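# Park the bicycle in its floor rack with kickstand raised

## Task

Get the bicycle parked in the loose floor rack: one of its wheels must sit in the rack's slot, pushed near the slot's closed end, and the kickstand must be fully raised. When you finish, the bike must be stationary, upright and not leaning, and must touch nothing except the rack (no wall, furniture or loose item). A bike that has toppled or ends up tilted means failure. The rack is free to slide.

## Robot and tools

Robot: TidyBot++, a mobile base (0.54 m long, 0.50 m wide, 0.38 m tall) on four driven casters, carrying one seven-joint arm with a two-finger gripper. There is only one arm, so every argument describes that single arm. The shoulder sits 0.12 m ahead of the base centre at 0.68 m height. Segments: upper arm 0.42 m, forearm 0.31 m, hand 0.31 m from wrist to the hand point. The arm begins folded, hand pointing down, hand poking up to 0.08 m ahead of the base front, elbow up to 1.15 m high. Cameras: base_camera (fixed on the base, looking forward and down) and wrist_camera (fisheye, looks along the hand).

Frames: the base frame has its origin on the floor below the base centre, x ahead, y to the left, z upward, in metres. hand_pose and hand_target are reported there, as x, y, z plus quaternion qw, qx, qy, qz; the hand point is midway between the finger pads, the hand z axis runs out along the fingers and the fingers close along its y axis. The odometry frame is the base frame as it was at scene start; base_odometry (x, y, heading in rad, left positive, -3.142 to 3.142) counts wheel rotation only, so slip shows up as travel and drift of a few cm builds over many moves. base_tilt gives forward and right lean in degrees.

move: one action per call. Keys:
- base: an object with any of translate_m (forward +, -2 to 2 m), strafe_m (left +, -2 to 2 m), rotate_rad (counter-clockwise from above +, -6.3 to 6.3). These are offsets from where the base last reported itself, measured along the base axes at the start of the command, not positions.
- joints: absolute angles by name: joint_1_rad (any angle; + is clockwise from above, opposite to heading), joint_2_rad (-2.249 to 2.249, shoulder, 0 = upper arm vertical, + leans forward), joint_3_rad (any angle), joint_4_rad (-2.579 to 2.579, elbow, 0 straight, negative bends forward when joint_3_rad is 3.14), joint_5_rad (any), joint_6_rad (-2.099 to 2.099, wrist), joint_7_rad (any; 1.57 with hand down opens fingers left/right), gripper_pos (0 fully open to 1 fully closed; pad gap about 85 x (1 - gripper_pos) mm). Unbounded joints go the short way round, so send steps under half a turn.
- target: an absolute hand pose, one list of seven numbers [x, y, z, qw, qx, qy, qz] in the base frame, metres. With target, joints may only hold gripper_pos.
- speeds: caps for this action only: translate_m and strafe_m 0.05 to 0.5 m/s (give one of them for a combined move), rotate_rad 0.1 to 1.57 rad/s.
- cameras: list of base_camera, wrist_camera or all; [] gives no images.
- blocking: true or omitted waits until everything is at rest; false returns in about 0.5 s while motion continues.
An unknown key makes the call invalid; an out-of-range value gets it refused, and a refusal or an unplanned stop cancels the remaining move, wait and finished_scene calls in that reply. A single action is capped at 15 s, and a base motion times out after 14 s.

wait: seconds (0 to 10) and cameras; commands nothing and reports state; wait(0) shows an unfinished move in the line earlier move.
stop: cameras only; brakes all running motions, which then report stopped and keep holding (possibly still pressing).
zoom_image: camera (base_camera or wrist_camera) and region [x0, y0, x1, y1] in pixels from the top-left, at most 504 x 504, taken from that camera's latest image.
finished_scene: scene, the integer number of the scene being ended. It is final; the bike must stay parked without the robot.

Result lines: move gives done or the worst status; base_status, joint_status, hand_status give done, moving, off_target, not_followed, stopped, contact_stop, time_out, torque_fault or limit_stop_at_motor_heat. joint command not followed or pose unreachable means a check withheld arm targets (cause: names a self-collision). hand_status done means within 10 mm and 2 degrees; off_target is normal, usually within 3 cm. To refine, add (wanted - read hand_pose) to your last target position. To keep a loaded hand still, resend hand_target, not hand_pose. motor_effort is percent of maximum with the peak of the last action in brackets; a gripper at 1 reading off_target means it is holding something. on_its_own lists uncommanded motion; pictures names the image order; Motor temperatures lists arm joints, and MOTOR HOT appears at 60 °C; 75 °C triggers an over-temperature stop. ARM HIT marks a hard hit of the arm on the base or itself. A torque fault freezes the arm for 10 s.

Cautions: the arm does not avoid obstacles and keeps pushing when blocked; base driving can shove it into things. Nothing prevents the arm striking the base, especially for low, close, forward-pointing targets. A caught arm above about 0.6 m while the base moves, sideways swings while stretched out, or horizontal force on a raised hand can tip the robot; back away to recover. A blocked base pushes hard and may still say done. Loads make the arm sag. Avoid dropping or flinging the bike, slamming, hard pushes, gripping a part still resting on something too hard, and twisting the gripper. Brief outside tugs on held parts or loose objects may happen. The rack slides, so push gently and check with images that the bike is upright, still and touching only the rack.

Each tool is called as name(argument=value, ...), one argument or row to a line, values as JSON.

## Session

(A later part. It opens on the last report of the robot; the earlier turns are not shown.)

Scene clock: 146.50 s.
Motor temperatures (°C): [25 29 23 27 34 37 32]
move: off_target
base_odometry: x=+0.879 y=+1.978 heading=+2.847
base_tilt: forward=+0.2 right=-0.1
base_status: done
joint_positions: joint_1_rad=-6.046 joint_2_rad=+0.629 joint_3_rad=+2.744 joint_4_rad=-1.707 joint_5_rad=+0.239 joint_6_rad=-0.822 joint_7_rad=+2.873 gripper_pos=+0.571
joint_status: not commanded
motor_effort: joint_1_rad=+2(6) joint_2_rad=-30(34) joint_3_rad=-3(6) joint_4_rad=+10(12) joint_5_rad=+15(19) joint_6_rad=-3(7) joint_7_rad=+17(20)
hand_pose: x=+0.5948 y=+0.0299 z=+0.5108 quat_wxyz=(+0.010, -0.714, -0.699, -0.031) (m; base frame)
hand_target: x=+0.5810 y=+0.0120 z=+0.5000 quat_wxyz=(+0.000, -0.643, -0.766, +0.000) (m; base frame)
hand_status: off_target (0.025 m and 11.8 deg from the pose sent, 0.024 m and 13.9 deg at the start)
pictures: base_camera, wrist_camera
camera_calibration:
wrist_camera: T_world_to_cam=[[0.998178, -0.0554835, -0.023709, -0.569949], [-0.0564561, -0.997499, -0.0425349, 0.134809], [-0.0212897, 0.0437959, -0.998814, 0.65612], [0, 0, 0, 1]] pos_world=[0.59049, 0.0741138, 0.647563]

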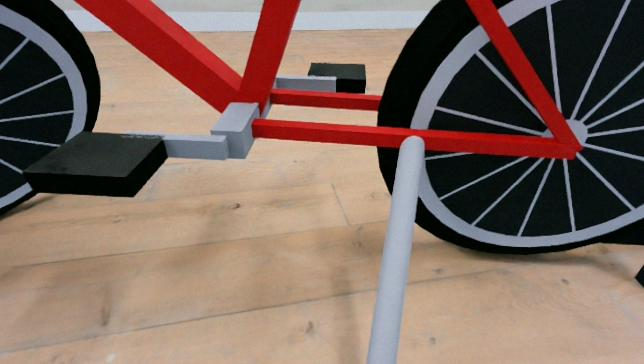

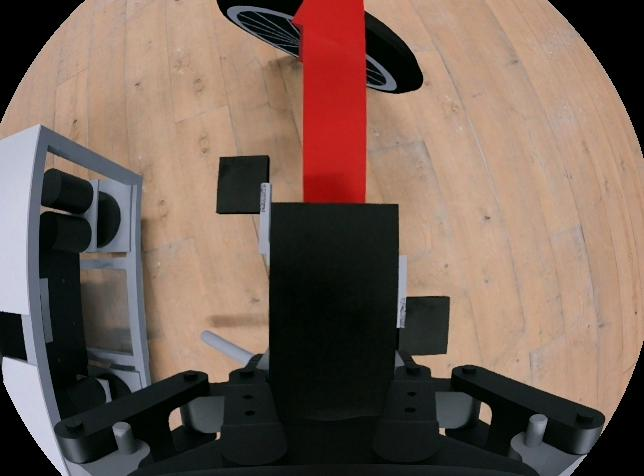

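move(
  base={"strafe_m": -0.07},
  speeds={"strafe_m": 0.1},
  cameras=["base_camera", "wrist_camera"],
)

Scene clock: 147.97 s.
Motor temperatures (°C): [25 29 23 27 34 37 32]
move: done
base_odometry: x=+0.900 y=+2.045 heading=+2.847
base_tilt: forward=+0.3 right=+0.0
base_status: done
joint_positions: joint_1_rad=-6.046 joint_2_rad=+0.627 joint_3_rad=+2.740 joint_4_rad=-1.712 joint_5_rad=+0.233 joint_6_rad=-0.821 joint_7_rad=+2.880 gripper_pos=+0.571
joint_status: not commanded
motor_effort: joint_1_rad=+1(6) joint_2_rad=-30(33) joint_3_rad=-4(7) joint_4_rad=+10(12) joint_5_rad=+15(18) joint_6_rad=-2(6) joint_7_rad=+17(19)
hand_pose: x=+0.5926 y=+0.0332 z=+0.5110 quat_wxyz=(+0.013, -0.711, -0.702, -0.033) (m; base frame)
hand_target: x=+0.5810 y=+0.0120 z=+0.5000 quat_wxyz=(+0.000, -0.643, -0.766, +0.000) (m; base frame)
hand_status: not commanded
pictures: base_camera, wrist_camera
camera_calibration:
wrist_camera: T_world_to_cam=[[0.998516, -0.0478898, -0.0259149, -0.566868], [-0.0490958, -0.997635, -0.0480986, 0.136499], [-0.0235502, 0.0492996, -0.998506, 0.657052], [0, 0, 0, 1]] pos_world=[0.588202, 0.0766371, 0.647945]

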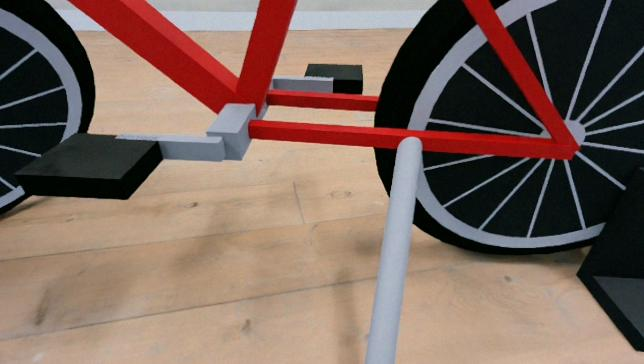

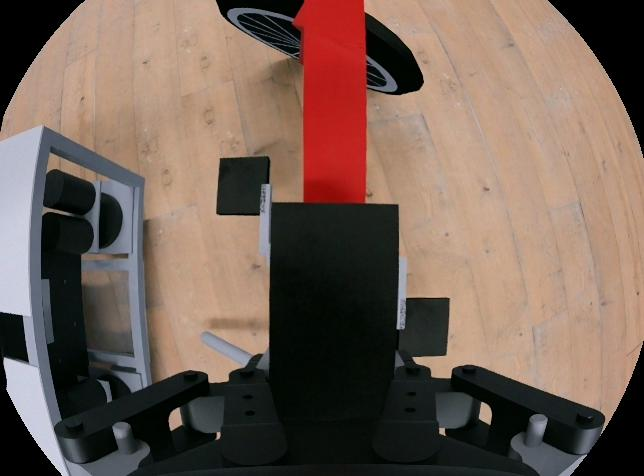

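zoom_image(
  camera="base_camera",
  region=[444, 100, 644, 364],
)

Scaled by 1.909.

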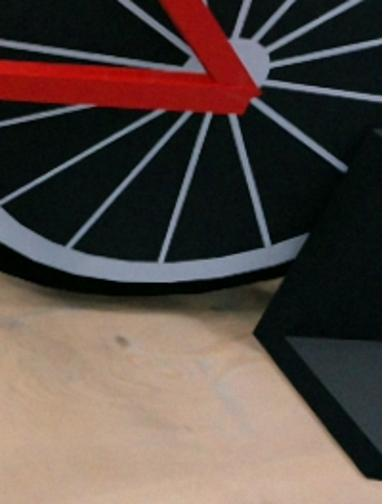

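move(
  base={"strafe_m": -0.12},
  speeds={"strafe_m": 0.1},
  cameras=["base_camera", "wrist_camera"],
)

Scene clock: 150.03 s.
Motor temperatures (°C): [25 29 23 27 34 37 32]
move: done
base_odometry: x=+0.935 y=+2.159 heading=+2.847
base_tilt: forward=+0.3 right=+0.0
base_status: done
joint_positions: joint_1_rad=-6.047 joint_2_rad=+0.626 joint_3_rad=+2.737 joint_4_rad=-1.715 joint_5_rad=+0.227 joint_6_rad=-0.820 joint_7_rad=+2.885 gripper_pos=+0.571
joint_status: not commanded
motor_effort: joint_1_rad=+3(6) joint_2_rad=-32(33) joint_3_rad=-3(6) joint_4_rad=+12(13) joint_5_rad=+16(18) joint_6_rad=-1(4) joint_7_rad=+17(19)
hand_pose: x=+0.5912 y=+0.0364 z=+0.5112 quat_wxyz=(+0.016, -0.710, -0.703, -0.034) (m; base frame)
hand_target: x=+0.5810 y=+0.0120 z=+0.5000 quat_wxyz=(+0.000, -0.643, -0.766, +0.000) (m; base frame)
hand_status: not commanded
pictures: base_camera, wrist_camera
camera_calibration:
wrist_camera: T_world_to_cam=[[0.998669, -0.0435572, -0.027614, -0.564642], [-0.0449858, -0.997558, -0.0534184, 0.139877], [-0.0252198, 0.0545895, -0.99819, 0.657749], [0, 0, 0, 1]] pos_world=[0.586772, 0.0790355, 0.648438]

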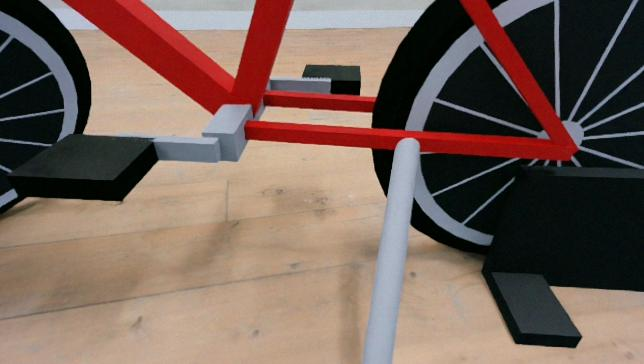

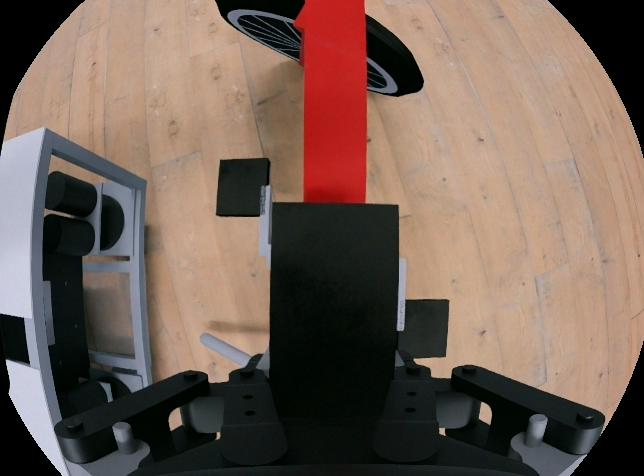

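move(
  target=[0.581, 0.012, 0.515, 0.0, 0.6428, 0.7661, 0.0],
  base={"strafe_m": -0.12},
  speeds={"strafe_m": 0.1},
  cameras=["base_camera"],
)

Scene clock: 152.00 s.
Motor temperatures (°C): [25 29 23 27 34 37 32]
move: off_target
base_odometry: x=+0.970 y=+2.274 heading=+2.847
base_tilt: forward=+0.2 right=+0.0
base_status: done
joint_positions: joint_1_rad=-6.048 joint_2_rad=+0.626 joint_3_rad=+2.737 joint_4_rad=-1.714 joint_5_rad=+0.214 joint_6_rad=-0.825 joint_7_rad=+2.904 gripper_pos=+0.571
joint_status: not commanded
motor_effort: joint_1_rad=+4(6) joint_2_rad=-34(38) joint_3_rad=-2(8) joint_4_rad=+14(15) joint_5_rad=+14(18) joint_6_rad=-1(5) joint_7_rad=+15(18)
hand_pose: x=+0.5890 y=+0.0392 z=+0.5116 quat_wxyz=(+0.021, -0.706, -0.707, -0.034) (m; base frame)
hand_target: x=+0.5810 y=+0.0120 z=+0.5150 quat_wxyz=(+0.000, -0.643, -0.766, +0.000) (m; base frame)
hand_status: off_target (0.029 m and 10.9 deg from the pose sent, 0.027 m and 11.4 deg at the start)
pictures: base_camera

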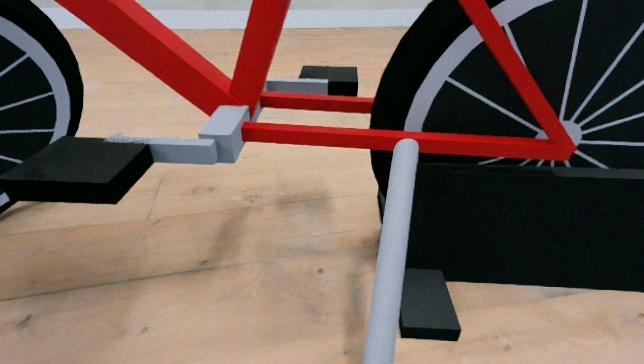

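move(
  base={"strafe_m": -0.09},
  speeds={"strafe_m": 0.08},
  cameras=["base_camera"],
)

move(
  base={"strafe_m": -0.05},
  speeds={"strafe_m": 0.08},
  cameras=["base_camera"],
)

Scene clock: 153.80 s.
Motor temperatures (°C): [25 29 23 27 34 37 32]
move: done
base_odometry: x=+0.996 y=+2.360 heading=+2.847
base_tilt: forward=+0.2 right=-0.1
base_status: done
joint_positions: joint_1_rad=-6.050 joint_2_rad=+0.626 joint_3_rad=+2.737 joint_4_rad=-1.713 joint_5_rad=+0.211 joint_6_rad=-0.828 joint_7_rad=+2.910 gripper_pos=+0.571
joint_status: not commanded
motor_effort: joint_1_rad=+3(7) joint_2_rad=-36(39) joint_3_rad=-3(8) joint_4_rad=+14(15) joint_5_rad=+14(18) joint_6_rad=-1(6) joint_7_rad=+15(18)
hand_pose: x=+0.5883 y=+0.0410 z=+0.5118 quat_wxyz=(+0.022, -0.703, -0.710, -0.034) (m; base frame)
hand_target: x=+0.5810 y=+0.0120 z=+0.5150 quat_wxyz=(+0.000, -0.643, -0.766, +0.000) (m; base frame)
hand_status: not commanded
pictures: base_camera

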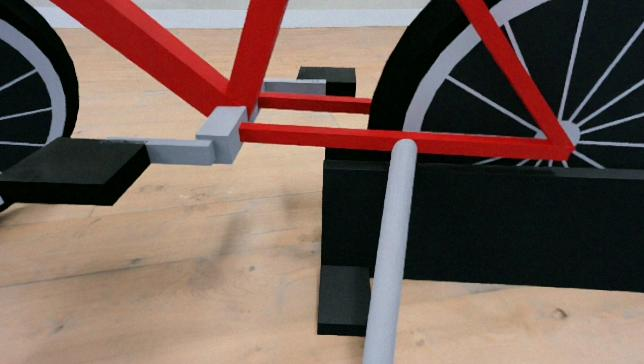

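Scene clock: 154.93 s.
Motor temperatures (°C): [25 29 23 27 34 37 32]
move: done
base_odometry: x=+1.011 y=+2.408 heading=+2.847
base_tilt: forward=+0.3 right=-0.1
base_status: done
joint_positions: joint_1_rad=-6.052 joint_2_rad=+0.626 joint_3_rad=+2.737 joint_4_rad=-1.714 joint_5_rad=+0.208 joint_6_rad=-0.829 joint_7_rad=+2.915 gripper_pos=+0.571
joint_status: not commanded
motor_effort: joint_1_rad=+3(6) joint_2_rad=-35(39) joint_3_rad=-3(7) joint_4_rad=+13(16) joint_5_rad=+14(18) joint_6_rad=-2(6) joint_7_rad=+15(18)
hand_pose: x=+0.5875 y=+0.0426 z=+0.5118 quat_wxyz=(+0.024, -0.701, -0.712, -0.034) (m; base frame)
hand_target: x=+0.5810 y=+0.0120 z=+0.5150 quat_wxyz=(+0.000, -0.643, -0.766, +0.000) (m; base frame)
hand_status: not commanded
pictures: base_camera

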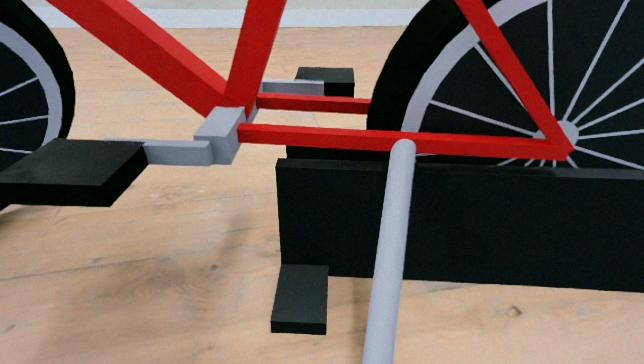

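move(
  base={"strafe_m": -0.04},
  speeds={"strafe_m": 0.08},
  cameras=["base_camera"],
)

Scene clock: 167.33 s.
Motor temperatures (°C): [25 29 23 27 34 37 32]
move: done
base_odometry: x=+1.023 y=+2.447 heading=+2.847
base_tilt: forward=+0.2 right=-0.1
base_status: done
joint_positions: joint_1_rad=-6.053 joint_2_rad=+0.626 joint_3_rad=+2.736 joint_4_rad=-1.714 joint_5_rad=+0.206 joint_6_rad=-0.831 joint_7_rad=+2.920 gripper_pos=+0.571
joint_status: not commanded
motor_effort: joint_1_rad=+4(8) joint_2_rad=-35(39) joint_3_rad=-3(7) joint_4_rad=+14(15) joint_5_rad=+14(18) joint_6_rad=-2(7) joint_7_rad=+14(18)
hand_pose: x=+0.5870 y=+0.0433 z=+0.5118 quat_wxyz=(+0.025, -0.700, -0.713, -0.034) (m; base frame)
hand_target: x=+0.5810 y=+0.0120 z=+0.5150 quat_wxyz=(+0.000, -0.643, -0.766, +0.000) (m; base frame)
hand_status: not commanded
pictures: base_camera

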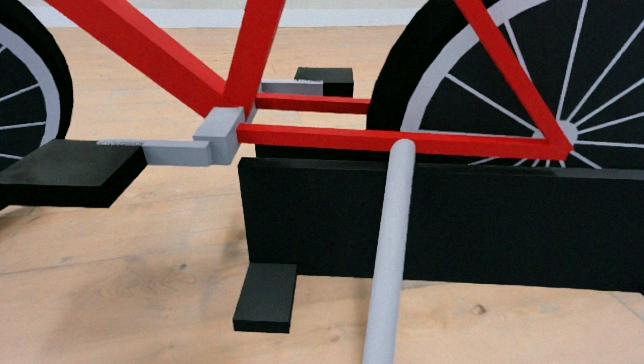

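move(
  base={"strafe_m": -0.04},
  speeds={"strafe_m": 0.08},
  cameras=["base_camera"],
)

Scene clock: 168.57 s.
Motor temperatures (°C): [25 29 23 27 34 37 32]
move: done
base_odometry: x=+1.034 y=+2.485 heading=+2.847
base_tilt: forward=+0.3 right=+0.0
base_status: done
joint_positions: joint_1_rad=-6.066 joint_2_rad=+0.626 joint_3_rad=+2.732 joint_4_rad=-1.716 joint_5_rad=+0.204 joint_6_rad=-0.832 joint_7_rad=+2.921 gripper_pos=+0.571
joint_status: not commanded
motor_effort: joint_1_rad=+5(9) joint_2_rad=-34(38) joint_3_rad=-3(3) joint_4_rad=+13(16) joint_5_rad=+13(18) joint_6_rad=-2(6) joint_7_rad=+14(18)
hand_pose: x=+0.5847 y=+0.0517 z=+0.5119 quat_wxyz=(+0.027, -0.694, -0.719, -0.034) (m; base frame)
hand_target: x=+0.5810 y=+0.0120 z=+0.5150 quat_wxyz=(+0.000, -0.643, -0.766, +0.000) (m; base frame)
hand_status: not commanded
pictures: base_camera

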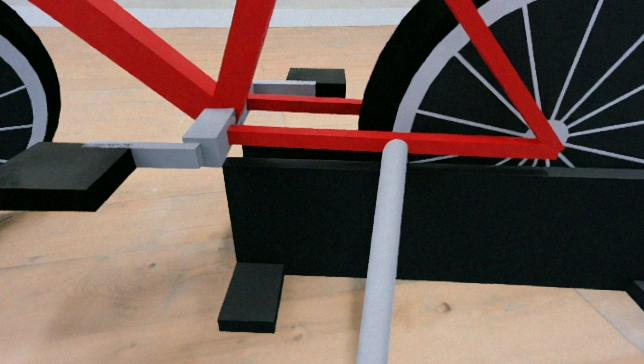

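move(
  target=[0.55, 0.048, 0.503, 0.033, 0.697, 0.716, 0.033],
  cameras=["base_camera"],
)

move(
  target=[0.515, 0.048, 0.496, 0.055, 0.695, 0.714, 0.055],
  cameras=["base_camera"],
)

Scene clock: 170.77 s.
Motor temperatures (°C): [25 29 23 27 34 37 32]
move: off_target
base_odometry: x=+1.034 y=+2.485 heading=+2.847
base_tilt: forward=+0.2 right=+0.0
base_status: not commanded
joint_positions: joint_1_rad=-6.094 joint_2_rad=+0.534 joint_3_rad=+2.732 joint_4_rad=-1.898 joint_5_rad=+0.295 joint_6_rad=-0.687 joint_7_rad=+2.772 gripper_pos=+0.571
joint_status: not commanded
motor_effort: joint_1_rad=-1(5) joint_2_rad=-25(35) joint_3_rad=-4(4) joint_4_rad=+9(13) joint_5_rad=+2(14) joint_6_rad=-3(5) joint_7_rad=+2(14)
hand_pose: x=+0.5511 y=+0.0523 z=+0.5103 quat_wxyz=(-0.016, -0.701, -0.712, -0.038) (m; base frame)
hand_target: x=+0.5500 y=+0.0480 z=+0.5030 quat_wxyz=(-0.033, -0.697, -0.716, -0.033) (m; base frame)
hand_status: off_target (0.009 m and 2.1 deg from the pose sent, 0.036 m and 6.9 deg at the start)
pictures: base_camera

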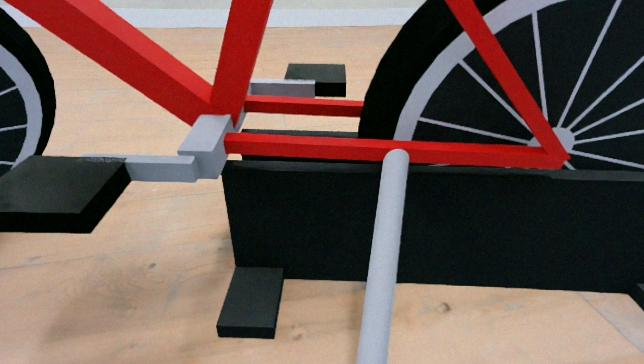

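Scene clock: 171.90 s.
Motor temperatures (°C): [25 29 23 27 34 37 32]
move: off_target
base_odometry: x=+1.034 y=+2.485 heading=+2.847
base_tilt: forward=+0.2 right=+0.0
base_status: not commanded
joint_positions: joint_1_rad=-6.103 joint_2_rad=+0.458 joint_3_rad=+2.732 joint_4_rad=-2.060 joint_5_rad=+0.375 joint_6_rad=-0.545 joint_7_rad=+2.657 gripper_pos=+0.572
joint_status: not commanded
motor_effort: joint_1_rad=+0(1) joint_2_rad=-21(26) joint_3_rad=-2(4) joint_4_rad=+6(9) joint_5_rad=+3(3) joint_6_rad=+0(4) joint_7_rad=+1(2)
hand_pose: x=+0.5213 y=+0.0508 z=+0.5083 quat_wxyz=(-0.046, -0.704, -0.707, -0.054) (m; base frame)
hand_target: x=+0.5150 y=+0.0480 z=+0.4960 quat_wxyz=(-0.055, -0.695, -0.714, -0.055) (m; base frame)
hand_status: off_target (0.014 m and 1.6 deg from the pose sent, 0.039 m and 4.9 deg at the start)
pictures: base_camera

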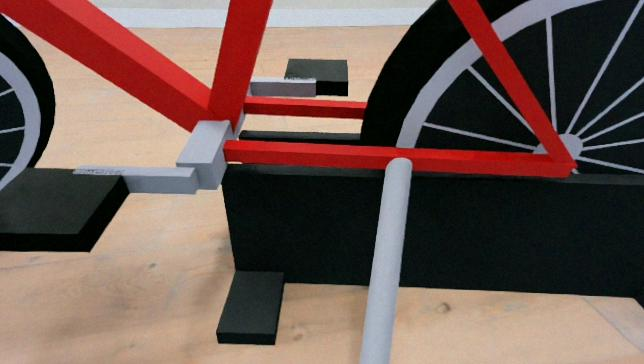

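move(
  target=[0.495, 0.048, 0.494, 0.062, 0.694, 0.714, 0.062],
  cameras=["base_camera"],
)

move(
  joints={"gripper_pos": 0.35},
  cameras=["base_camera", "wrist_camera"],
)

Scene clock: 172.93 s.
Motor temperatures (°C): [25 29 23 27 34 37 32]
move: off_target
base_odometry: x=+1.034 y=+2.485 heading=+2.847
base_tilt: forward=+0.2 right=+0.0
base_status: not commanded
joint_positions: joint_1_rad=-6.114 joint_2_rad=+0.413 joint_3_rad=+2.733 joint_4_rad=-2.146 joint_5_rad=+0.415 joint_6_rad=-0.473 joint_7_rad=+2.596 gripper_pos=+0.572
joint_status: not commanded
motor_effort: joint_1_rad=+0(1) joint_2_rad=-17(20) joint_3_rad=-2(2) joint_4_rad=+5(6) joint_5_rad=+2(3) joint_6_rad=+0(1) joint_7_rad=+2(2)
hand_pose: x=+0.5032 y=+0.0529 z=+0.5088 quat_wxyz=(-0.059, -0.702, -0.707, -0.065) (m; base frame)
hand_target: x=+0.4950 y=+0.0480 z=+0.4940 quat_wxyz=(-0.062, -0.694, -0.714, -0.062) (m; base frame)
hand_status: off_target (0.018 m and 1.3 deg from the pose sent, 0.030 m and 2.5 deg at the start)
pictures: base_camera

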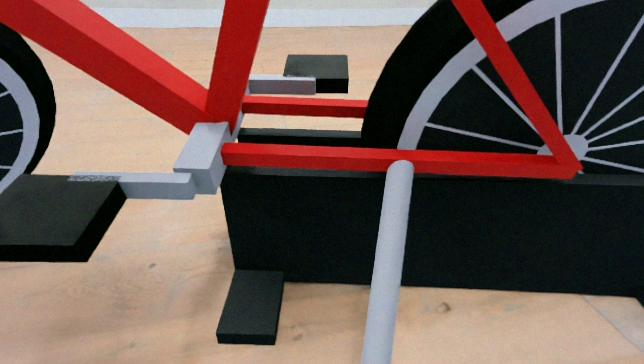

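Scene clock: 173.80 s.
Motor temperatures (°C): [25 29 23 27 34 37 32]
move: done
base_odometry: x=+1.034 y=+2.485 heading=+2.847
base_tilt: forward=+0.3 right=+0.0
base_status: not commanded
joint_positions: joint_1_rad=-6.115 joint_2_rad=+0.419 joint_3_rad=+2.745 joint_4_rad=-2.152 joint_5_rad=+0.438 joint_6_rad=-0.438 joint_7_rad=+2.596 gripper_pos=+0.350
joint_status: all done
motor_effort: joint_1_rad=+0(1) joint_2_rad=-23(24) joint_3_rad=-4(4) joint_4_rad=+5(9) joint_5_rad=-1(3) joint_6_rad=-3(4) joint_7_rad=+1(2)
hand_pose: x=+0.5099 y=+0.0510 z=+0.5065 quat_wxyz=(-0.066, -0.697, -0.711, -0.073) (m; base frame)
hand_target: x=+0.4950 y=+0.0480 z=+0.4940 quat_wxyz=(-0.062, -0.694, -0.714, -0.062) (m; base frame)
hand_status: not commanded
pictures: base_camera, wrist_camera
camera_calibration:
wrist_camera: T_world_to_cam=[[0.989242, -0.0177818, 0.145201, -0.567004], [-0.0182438, -0.999832, 0.00185115, 0.109036], [0.145143, -0.00448025, -0.9894, 0.561928], [0, 0, 0, 1]] pos_world=[0.481334, 0.101453, 0.6381]

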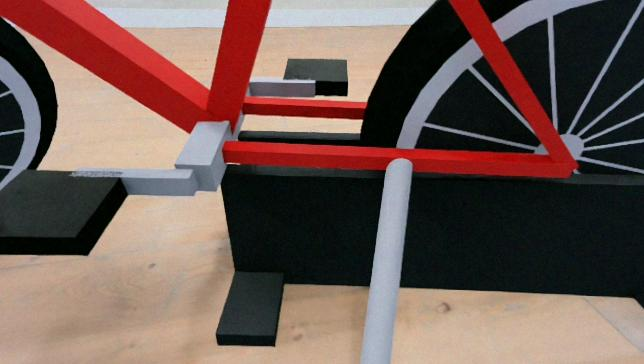

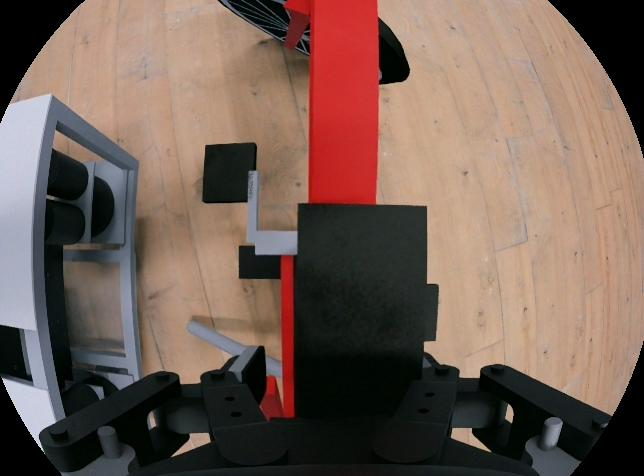

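move(
  joints={"gripper_pos": 0.0},
  cameras=[],
)

move(
  target=[0.49, 0.048, 0.66, 0.062, 0.694, 0.714, 0.062],
  cameras=["base_camera", "wrist_camera"],
)

Scene clock: 215.20 s.
Motor temperatures (°C): [25 29 23 27 34 37 31]
move: done
base_odometry: x=+1.034 y=+2.485 heading=+2.847
base_tilt: forward=+0.3 right=+0.0
base_status: not commanded
joint_positions: joint_1_rad=-6.116 joint_2_rad=+0.419 joint_3_rad=+2.745 joint_4_rad=-2.164 joint_5_rad=+0.438 joint_6_rad=-0.438 joint_7_rad=+2.596 gripper_pos=+0.000
joint_status: all done
motor_effort: joint_1_rad=+0(1) joint_2_rad=-21(23) joint_3_rad=-3(4) joint_4_rad=+7(9) joint_5_rad=+0(1) joint_6_rad=-2(3) joint_7_rad=+1(1)
hand_pose: x=+0.5033 y=+0.0506 z=+0.5039 quat_wxyz=(-0.062, -0.696, -0.712, -0.069) (m; base frame)
hand_target: x=+0.4950 y=+0.0480 z=+0.4940 quat_wxyz=(-0.062, -0.694, -0.714, -0.062) (m; base frame)
hand_status: not commanded
pictures: none
No camera images: "cameras" was empty.

Scene clock: 217.00 s.
Motor temperatures (°C): [25 29 23 27 34 37 31]
move: off_target
base_odometry: x=+1.034 y=+2.485 heading=+2.847
base_tilt: forward=+0.3 right=+0.0
base_status: not commanded
joint_positions: joint_1_rad=-6.267 joint_2_rad=+0.098 joint_3_rad=+2.957 joint_4_rad=-1.935 joint_5_rad=+0.098 joint_6_rad=-0.888 joint_7_rad=+2.951 gripper_pos=+0.000
joint_status: not commanded
motor_effort: joint_1_rad=+1(1) joint_2_rad=-19(25) joint_3_rad=+0(4) joint_4_rad=+16(17) joint_5_rad=+1(3) joint_6_rad=+2(2) joint_7_rad=+1(1)
hand_pose: x=+0.5063 y=+0.0436 z=+0.6580 quat_wxyz=(-0.090, -0.693, -0.712, -0.073) (m; base frame)
hand_target: x=+0.4900 y=+0.0480 z=+0.6600 quat_wxyz=(-0.062, -0.694, -0.714, -0.062) (m; base frame)
hand_status: off_target (0.017 m and 3.4 deg from the pose sent, 0.157 m and 0.8 deg at the start)
pictures: base_camera, wrist_camera
camera_calibration:
wrist_camera: T_world_to_cam=[[0.983822, -0.00773446, 0.178981, -0.605538], [-0.014368, -0.999256, 0.0357961, 0.0769701], [0.178571, -0.0377886, -0.983201, 0.692772], [0, 0, 0, 1]] pos_world=[0.473139, 0.0984082, 0.786759]

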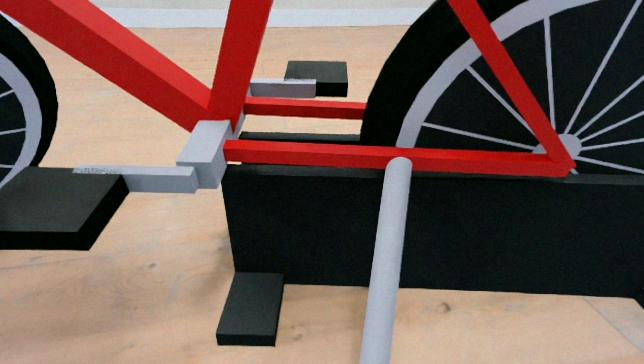

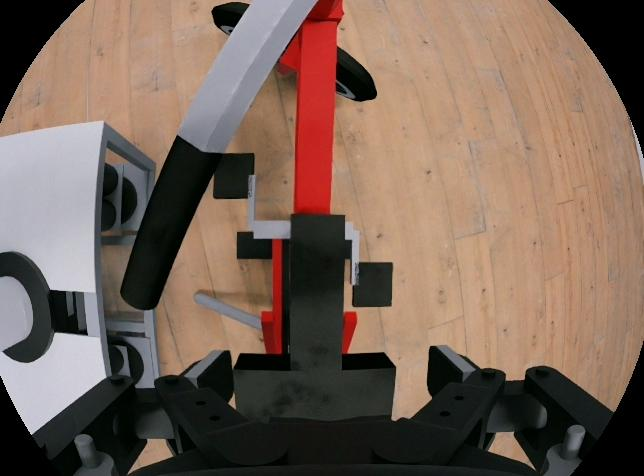

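move(
  target=[0.49, 0.04, 0.81, 0.0, 0.7071, 0.7071, 0.0],
  cameras=[],
)

move(
  base={"translate_m": -0.3, "strafe_m": 0.05},
  cameras=["base_camera", "wrist_camera"],
)

move(
  joints={"joint_1_rad": 0.0, "joint_2_rad": 0.3, "joint_3_rad": 3.14, "joint_4_rad": -2.2, "joint_5_rad": 0.0, "joint_6_rad": -0.2, "joint_7_rad": 1.57, "gripper_pos": 1.0},
  cameras=["base_camera"],
)

Scene clock: 219.80 s.
Motor temperatures (°C): [25 29 23 27 34 37 31]
move: off_target
base_odometry: x=+1.034 y=+2.485 heading=+2.847
base_tilt: forward=+0.2 right=+0.0
base_status: not commanded
joint_positions: joint_1_rad=-6.267 joint_2_rad=+0.123 joint_3_rad=+2.958 joint_4_rad=-1.364 joint_5_rad=+0.072 joint_6_rad=-1.576 joint_7_rad=+2.974 gripper_pos=+0.000
joint_status: not commanded
motor_effort: joint_1_rad=+1(1) joint_2_rad=-20(21) joint_3_rad=+0(1) joint_4_rad=+17(18) joint_5_rad=+1(2) joint_6_rad=+0(2) joint_7_rad=+1(1)
hand_pose: x=+0.5045 y=+0.0406 z=+0.8167 quat_wxyz=(-0.043, -0.708, -0.704, -0.018) (m; base frame)
hand_target: x=+0.4900 y=+0.0400 z=+0.8100 quat_wxyz=(+0.000, -0.707, -0.707, +0.000) (m; base frame)
hand_status: off_target (0.016 m and 5.4 deg from the pose sent, 0.153 m and 13.4 deg at the start)
pictures: none
No camera images: "cameras" was empty.

Scene clock: 221.63 s.
Motor temperatures (°C): [25 29 23 27 34 37 31]
move: done
base_odometry: x=+1.307 y=+2.350 heading=+2.847
base_tilt: forward=+0.2 right=+0.0
base_status: done
joint_positions: joint_1_rad=-6.267 joint_2_rad=+0.135 joint_3_rad=+2.961 joint_4_rad=-1.362 joint_5_rad=+0.069 joint_6_rad=-1.584 joint_7_rad=+2.974 gripper_pos=+0.000
joint_status: not commanded
motor_effort: joint_1_rad=+1(2) joint_2_rad=-21(24) joint_3_rad=+0(1) joint_4_rad=+17(18) joint_5_rad=+2(2) joint_6_rad=+0(1) joint_7_rad=+1(1)
hand_pose: x=+0.5041 y=+0.0398 z=+0.8126 quat_wxyz=(-0.037, -0.710, -0.704, -0.012) (m; base frame)
hand_target: x=+0.4900 y=+0.0400 z=+0.8100 quat_wxyz=(+0.000, -0.707, -0.707, +0.000) (m; base frame)
hand_status: not commanded
pictures: base_camera, wrist_camera
camera_calibration:
wrist_camera: T_world_to_cam=[[0.998749, -0.0459561, 0.0196895, -0.507577], [-0.0468771, -0.997689, 0.0491929, 0.0730595], [0.0173833, -0.0500544, -0.998595, 0.93923], [0, 0, 0, 1]] pos_world=[0.49404, 0.096577, 0.944311]

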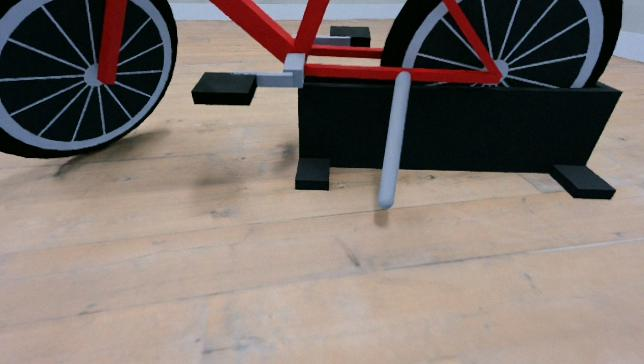

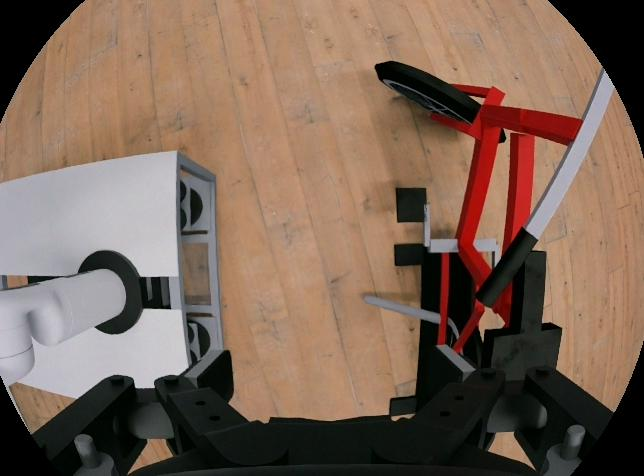

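Scene clock: 224.23 s.
Motor temperatures (°C): [25 29 23 27 34 37 31]
move: done
base_odometry: x=+1.307 y=+2.350 heading=+2.847
base_tilt: forward=+0.2 right=+0.0
base_status: not commanded
joint_positions: joint_1_rad=-6.267 joint_2_rad=+0.276 joint_3_rad=+3.111 joint_4_rad=-2.184 joint_5_rad=+0.049 joint_6_rad=-0.271 joint_7_rad=+1.611 gripper_pos=+0.999
joint_status: all done
motor_effort: joint_1_rad=+1(1) joint_2_rad=-22(24) joint_3_rad=+0(2) joint_4_rad=+13(18) joint_5_rad=+1(2) joint_6_rad=+3(4) joint_7_rad=+1(2)
hand_pose: x=+0.5558 y=+0.0042 z=+0.5574 quat_wxyz=(-0.010, -0.978, -0.048, -0.204) (m; base frame)
hand_target: x=+0.5645 y=+0.0021 z=+0.5505 quat_wxyz=(+0.000, -0.976, +0.000, -0.219) (m; base frame)
hand_status: not commanded
pictures: base_camera

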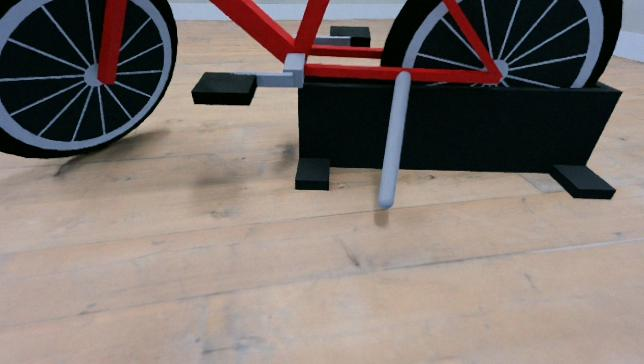

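move(
  joints={"joint_1_rad": 0.0, "joint_2_rad": 1.75, "joint_3_rad": 3.14, "joint_4_rad": -1.42, "joint_5_rad": 0.0, "joint_6_rad": 0.9, "joint_7_rad": 1.57, "gripper_pos": 1.0},
  base={"translate_m": -0.05},
  cameras=["base_camera", "wrist_camera"],
)

Scene clock: 227.63 s.
Motor temperatures (°C): [25 29 23 27 34 37 31]
move: done
base_odometry: x=+1.355 y=+2.335 heading=+2.847
base_tilt: forward=+0.2 right=+0.0
base_status: done
joint_positions: joint_1_rad=-6.267 joint_2_rad=+1.729 joint_3_rad=+3.112 joint_4_rad=-1.435 joint_5_rad=+0.049 joint_6_rad=+0.829 joint_7_rad=+1.609 gripper_pos=+0.999
joint_status: all done
motor_effort: joint_1_rad=+1(2) joint_2_rad=-41(45) joint_3_rad=-2(3) joint_4_rad=+5(14) joint_5_rad=+1(3) joint_6_rad=+6(7) joint_7_rad=+1(2)
hand_pose: x=+0.7524 y=+0.0172 z=+0.0867 quat_wxyz=(+0.012, -0.919, -0.025, -0.393) (m; base frame)
hand_target: x=+0.7623 y=+0.0021 z=+0.0922 quat_wxyz=(+0.001, -0.907, +0.001, -0.422) (m; base frame)
hand_status: not commanded
pictures: base_camera, wrist_camera
camera_calibration:
wrist_camera: T_world_to_cam=[[0.0660423, -0.995731, -0.0644784, -0.0169632], [-0.70414, -0.000722499, -0.710061, 0.641075], [0.706983, 0.0922959, -0.701182, -0.338189], [0, 0, 0, 1]] pos_world=[0.691621, 0.0147858, 0.216977]

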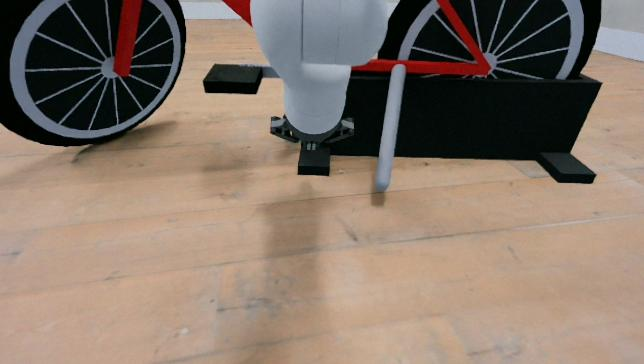

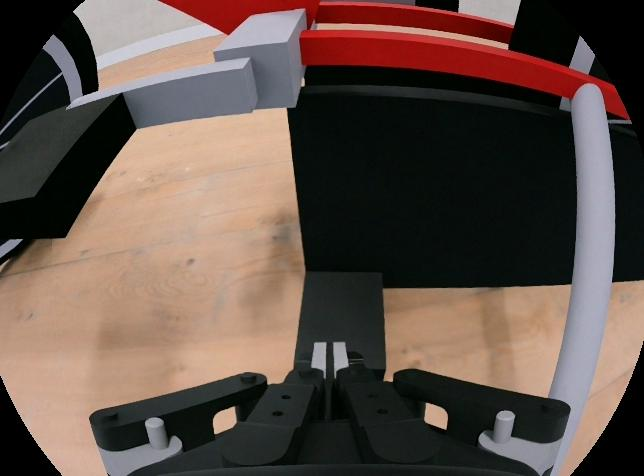

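move(
  joints={"joint_1_rad": 0.0, "joint_2_rad": 1.80, "joint_3_rad": 3.14, "joint_4_rad": -1.37, "joint_5_rad": 0.0, "joint_6_rad": 0.86, "joint_7_rad": 1.57, "gripper_pos": 1.0},
  base={"translate_m": 0.01, "strafe_m": -0.03},
  cameras=["base_camera", "wrist_camera"],
)

Scene clock: 228.87 s.
Motor temperatures (°C): [25 29 23 27 34 37 31]
move: done
base_odometry: x=+1.354 y=+2.367 heading=+2.847
base_tilt: forward=+0.2 right=+0.0
base_status: done
joint_positions: joint_1_rad=-6.275 joint_2_rad=+1.777 joint_3_rad=+3.121 joint_4_rad=-1.378 joint_5_rad=+0.045 joint_6_rad=+0.829 joint_7_rad=+1.609 gripper_pos=+0.999
joint_status: all done
motor_effort: joint_1_rad=+1(3) joint_2_rad=-40(42) joint_3_rad=-2(3) joint_4_rad=+5(5) joint_5_rad=+1(2) joint_6_rad=+7(7) joint_7_rad=+1(2)
hand_pose: x=+0.7532 y=+0.0164 z=+0.0684 quat_wxyz=(+0.008, -0.917, -0.028, -0.397) (m; base frame)
hand_target: x=+0.7499 y=+0.0021 z=+0.0623 quat_wxyz=(+0.001, -0.915, +0.001, -0.404) (m; base frame)
hand_status: not commanded
pictures: base_camera, wrist_camera
camera_calibration:
wrist_camera: T_world_to_cam=[[0.0702115, -0.996031, -0.0547038, -0.0227919], [-0.697819, -0.00985478, -0.716207, 0.624427], [0.712825, 0.0884593, -0.695741, -0.356159], [0, 0, 0, 1]] pos_world=[0.691216, 0.0149577, 0.198177]

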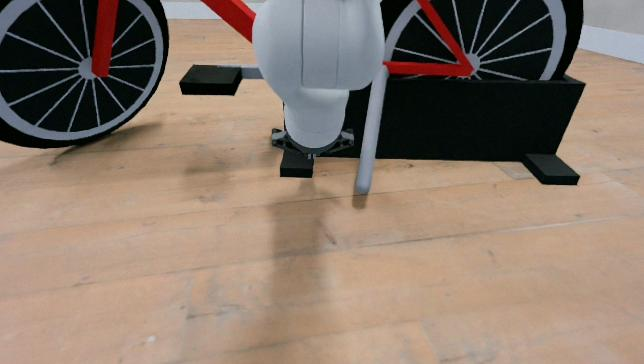

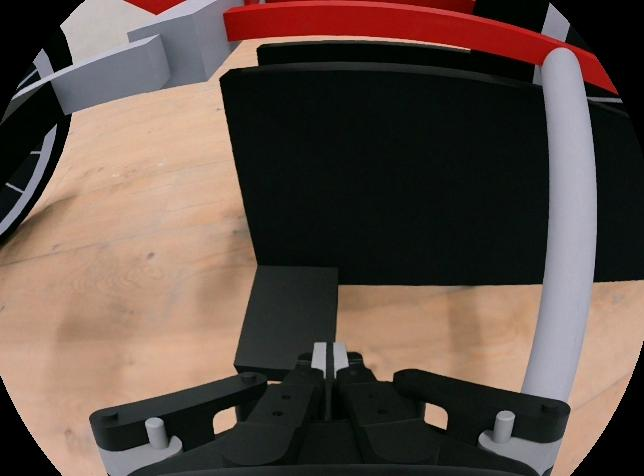

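move(
  base={"strafe_m": -0.14},
  speeds={"strafe_m": 0.15},
  cameras=["base_camera", "wrist_camera"],
)

Scene clock: 230.53 s.
Motor temperatures (°C): [25 29 23 27 34 37 31]
move: done
base_odometry: x=+1.395 y=+2.501 heading=+2.847
base_tilt: forward=+0.2 right=+0.0
base_status: done
joint_positions: joint_1_rad=-6.329 joint_2_rad=+1.774 joint_3_rad=+3.113 joint_4_rad=-1.386 joint_5_rad=+0.045 joint_6_rad=+0.829 joint_7_rad=+1.608 gripper_pos=+0.999
joint_status: not commanded
motor_effort: joint_1_rad=+9(11) joint_2_rad=-35(41) joint_3_rad=+5(6) joint_4_rad=+10(11) joint_5_rad=-3(5) joint_6_rad=+4(7) joint_7_rad=+1(1)
hand_pose: x=+0.7491 y=+0.0542 z=+0.0692 quat_wxyz=(+0.023, -0.917, -0.050, -0.395) (m; base frame)
hand_target: x=+0.7499 y=+0.0021 z=+0.0623 quat_wxyz=(+0.001, -0.915, +0.001, -0.404) (m; base frame)
hand_status: not commanded
pictures: base_camera, wrist_camera
camera_calibration:
wrist_camera: T_world_to_cam=[[0.121598, -0.990562, -0.063252, -0.0230023], [-0.699875, -0.0403782, -0.713123, 0.625475], [0.703838, 0.130983, -0.69818, -0.351528], [0, 0, 0, 1]] pos_world=[0.687971, 0.0485145, 0.199156]

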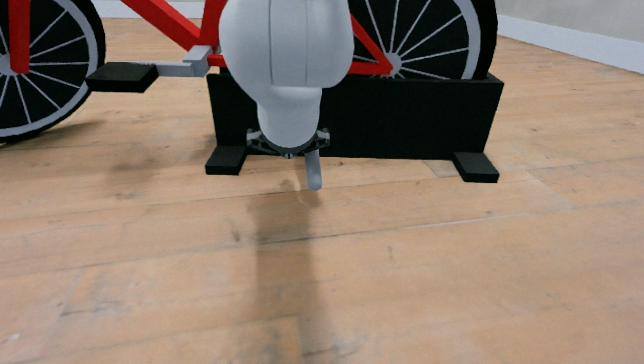

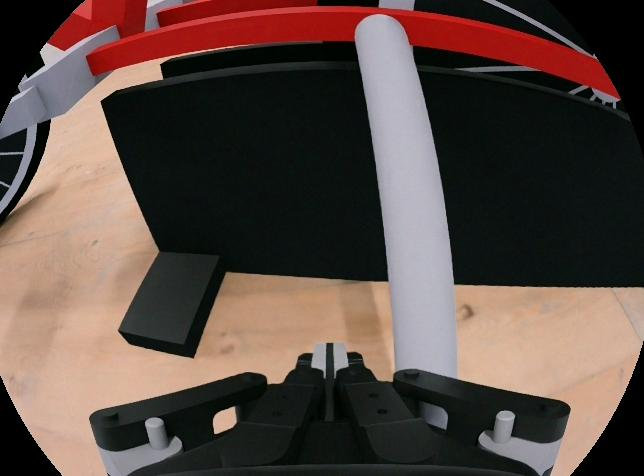

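move(
  base={"strafe_m": -0.08},
  speeds={"strafe_m": 0.15},
  cameras=["base_camera", "wrist_camera"],
)

Scene clock: 231.80 s.
Motor temperatures (°C): [25 29 23 27 34 37 31]
move: done
base_odometry: x=+1.419 y=+2.577 heading=+2.847
base_tilt: forward=+0.3 right=+0.0
base_status: done
joint_positions: joint_1_rad=-6.333 joint_2_rad=+1.742 joint_3_rad=+3.113 joint_4_rad=-1.388 joint_5_rad=+0.045 joint_6_rad=+0.850 joint_7_rad=+1.608 gripper_pos=+0.999
joint_status: not commanded
motor_effort: joint_1_rad=+8(13) joint_2_rad=-30(35) joint_3_rad=+4(8) joint_4_rad=+9(11) joint_5_rad=-3(5) joint_6_rad=+0(4) joint_7_rad=+0(1)
hand_pose: x=+0.7715 y=+0.0577 z=+0.0940 quat_wxyz=(+0.024, -0.907, -0.051, -0.418) (m; base frame)
hand_target: x=+0.7499 y=+0.0021 z=+0.0623 quat_wxyz=(+0.001, -0.915, +0.001, -0.404) (m; base frame)
hand_status: not commanded
pictures: base_camera, wrist_camera
camera_calibration:
wrist_camera: T_world_to_cam=[[0.127362, -0.989996, -0.0607137, -0.0253917], [-0.662409, -0.0393387, -0.748109, 0.633298], [0.738236, 0.135498, -0.660793, -0.380745], [0, 0, 0, 1]] pos_world=[0.703817, 0.0513655, 0.220641]

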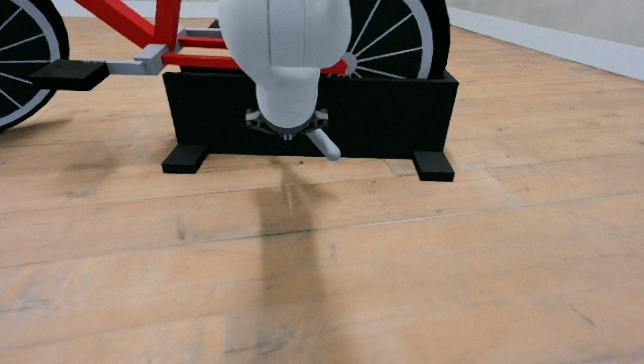

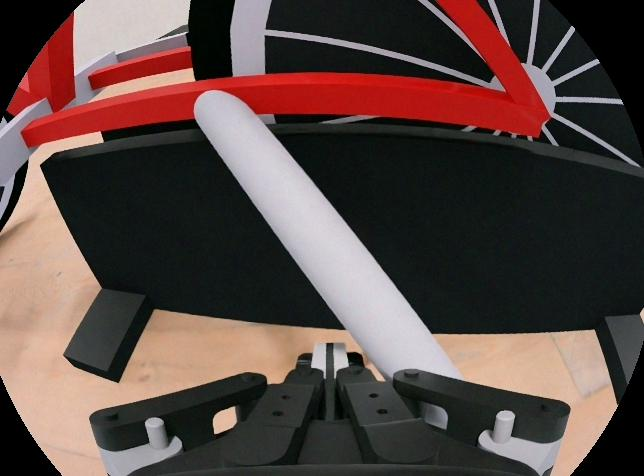

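move(
  base={"strafe_m": -0.06},
  speeds={"strafe_m": 0.15},
  joints={"joint_2_rad": 1.77, "joint_4_rad": -1.40, "joint_6_rad": 0.87},
  cameras=["base_camera", "wrist_camera"],
)

Scene clock: 233.17 s.
Motor temperatures (°C): [25 29 23 27 34 38 31]
move: done
base_odometry: x=+1.436 y=+2.635 heading=+2.847
base_tilt: forward=+0.2 right=+0.0
base_status: done
joint_positions: joint_1_rad=-6.278 joint_2_rad=+1.765 joint_3_rad=+3.133 joint_4_rad=-1.394 joint_5_rad=+0.030 joint_6_rad=+0.851 joint_7_rad=+1.605 gripper_pos=+0.999
joint_status: all done
motor_effort: joint_1_rad=+1(12) joint_2_rad=-41(43) joint_3_rad=-2(6) joint_4_rad=+5(9) joint_5_rad=+1(4) joint_6_rad=+6(7) joint_7_rad=+1(1)
hand_pose: x=+0.7570 y=+0.0091 z=+0.0775 quat_wxyz=(+0.002, -0.914, -0.025, -0.405) (m; base frame)
hand_target: x=+0.7546 y=+0.0021 z=+0.0769 quat_wxyz=(+0.001, -0.913, +0.001, -0.408) (m; base frame)
hand_status: not commanded
pictures: base_camera, wrist_camera
camera_calibration:
wrist_camera: T_world_to_cam=[[0.0590645, -0.997237, -0.0450506, -0.0221222], [-0.684834, -0.00764396, -0.728659, 0.624635], [0.726301, 0.07389, -0.683393, -0.362999], [0, 0, 0, 1]] pos_world=[0.692724, 0.00953554, 0.206079]

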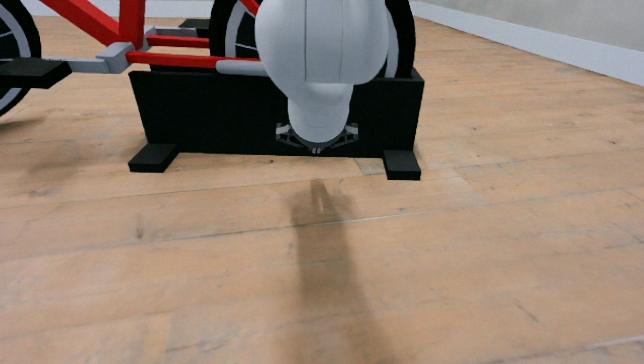

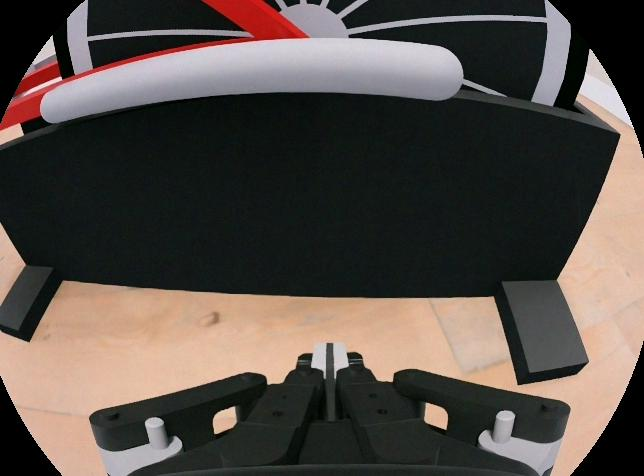

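move(
  base={"translate_m": -0.25},
  cameras=["base_camera"],
)

move(
  joints={"joint_1_rad": 0.0, "joint_2_rad": 0.3, "joint_3_rad": 3.14, "joint_4_rad": -2.2, "joint_5_rad": 0.0, "joint_6_rad": 0.1, "joint_7_rad": 1.57},
  cameras=["base_camera", "wrist_camera"],
)

zoom_image(
  camera="base_camera",
  region=[80, 0, 480, 220],
)

Scene clock: 235.07 s.
Motor temperatures (°C): [25 29 23 27 34 38 31]
move: done
base_odometry: x=+1.676 y=+2.562 heading=+2.847
base_tilt: forward=+0.3 right=+0.0
base_status: done
joint_positions: joint_1_rad=-6.278 joint_2_rad=+1.765 joint_3_rad=+3.133 joint_4_rad=-1.399 joint_5_rad=+0.030 joint_6_rad=+0.851 joint_7_rad=+1.605 gripper_pos=+0.999
joint_status: not commanded
motor_effort: joint_1_rad=+1(2) joint_2_rad=-41(43) joint_3_rad=-2(2) joint_4_rad=+4(6) joint_5_rad=+1(2) joint_6_rad=+6(7) joint_7_rad=+1(1)
hand_pose: x=+0.7543 y=+0.0092 z=+0.0761 quat_wxyz=(+0.002, -0.915, -0.025, -0.403) (m; base frame)
hand_target: x=+0.7546 y=+0.0021 z=+0.0769 quat_wxyz=(+0.001, -0.913, +0.001, -0.408) (m; base frame)
hand_status: not commanded
pictures: base_camera

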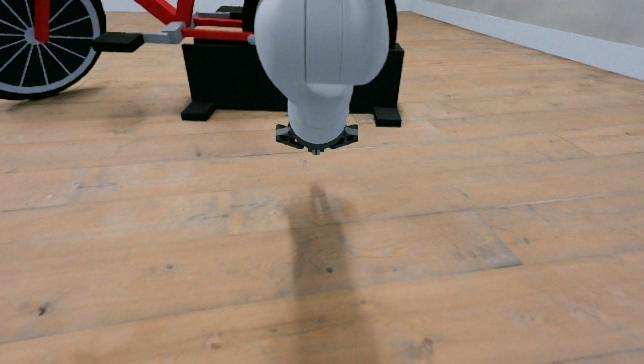

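Scene clock: 237.77 s.
Motor temperatures (°C): [25 29 23 27 34 38 31]
move: done
base_odometry: x=+1.676 y=+2.562 heading=+2.847
base_tilt: forward=+0.2 right=+0.0
base_status: not commanded
joint_positions: joint_1_rad=-6.278 joint_2_rad=+0.310 joint_3_rad=+3.133 joint_4_rad=-2.183 joint_5_rad=+0.030 joint_6_rad=+0.166 joint_7_rad=+1.605 gripper_pos=+0.999
joint_status: all done
motor_effort: joint_1_rad=+1(2) joint_2_rad=-24(45) joint_3_rad=-1(2) joint_4_rad=+15(15) joint_5_rad=+1(2) joint_6_rad=+6(8) joint_7_rad=+1(2)
hand_pose: x=+0.6635 y=+0.0047 z=+0.6184 quat_wxyz=(-0.009, -0.918, -0.031, -0.396) (m; base frame)
hand_target: x=+0.6417 y=+0.0022 z=+0.6024 quat_wxyz=(+0.001, -0.932, +0.000, -0.362) (m; base frame)
hand_status: not commanded
pictures: base_camera, wrist_camera
camera_calibration:
wrist_camera: T_world_to_cam=[[0.0622095, -0.997842, -0.0210062, -0.0135882], [-0.698647, -0.0285067, -0.714898, 0.955479], [0.712757, 0.0591494, -0.698913, 0.0935342], [0, 0, 0, 1]] pos_world=[0.601721, 0.00814624, 0.748157]

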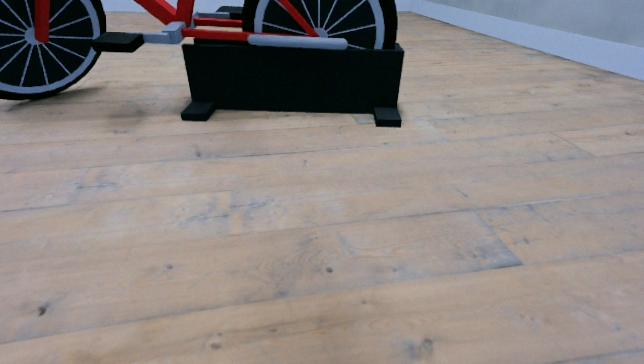

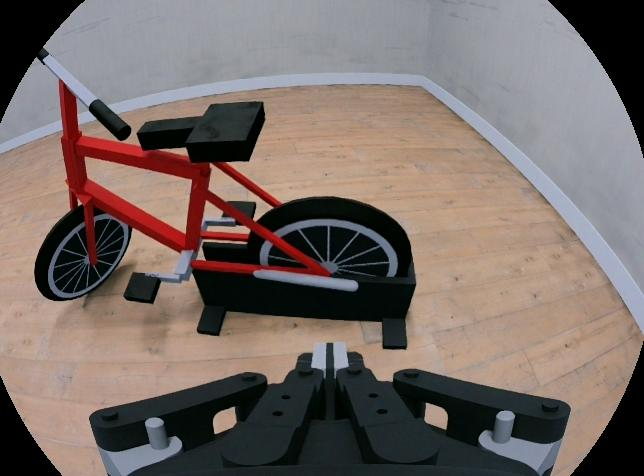

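Scaled by 1.260.

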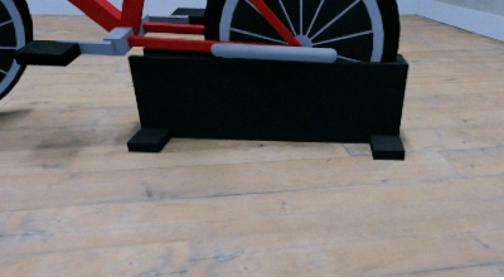

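finished_scene(
  scene=2,
)

The scene is finished: the task was done.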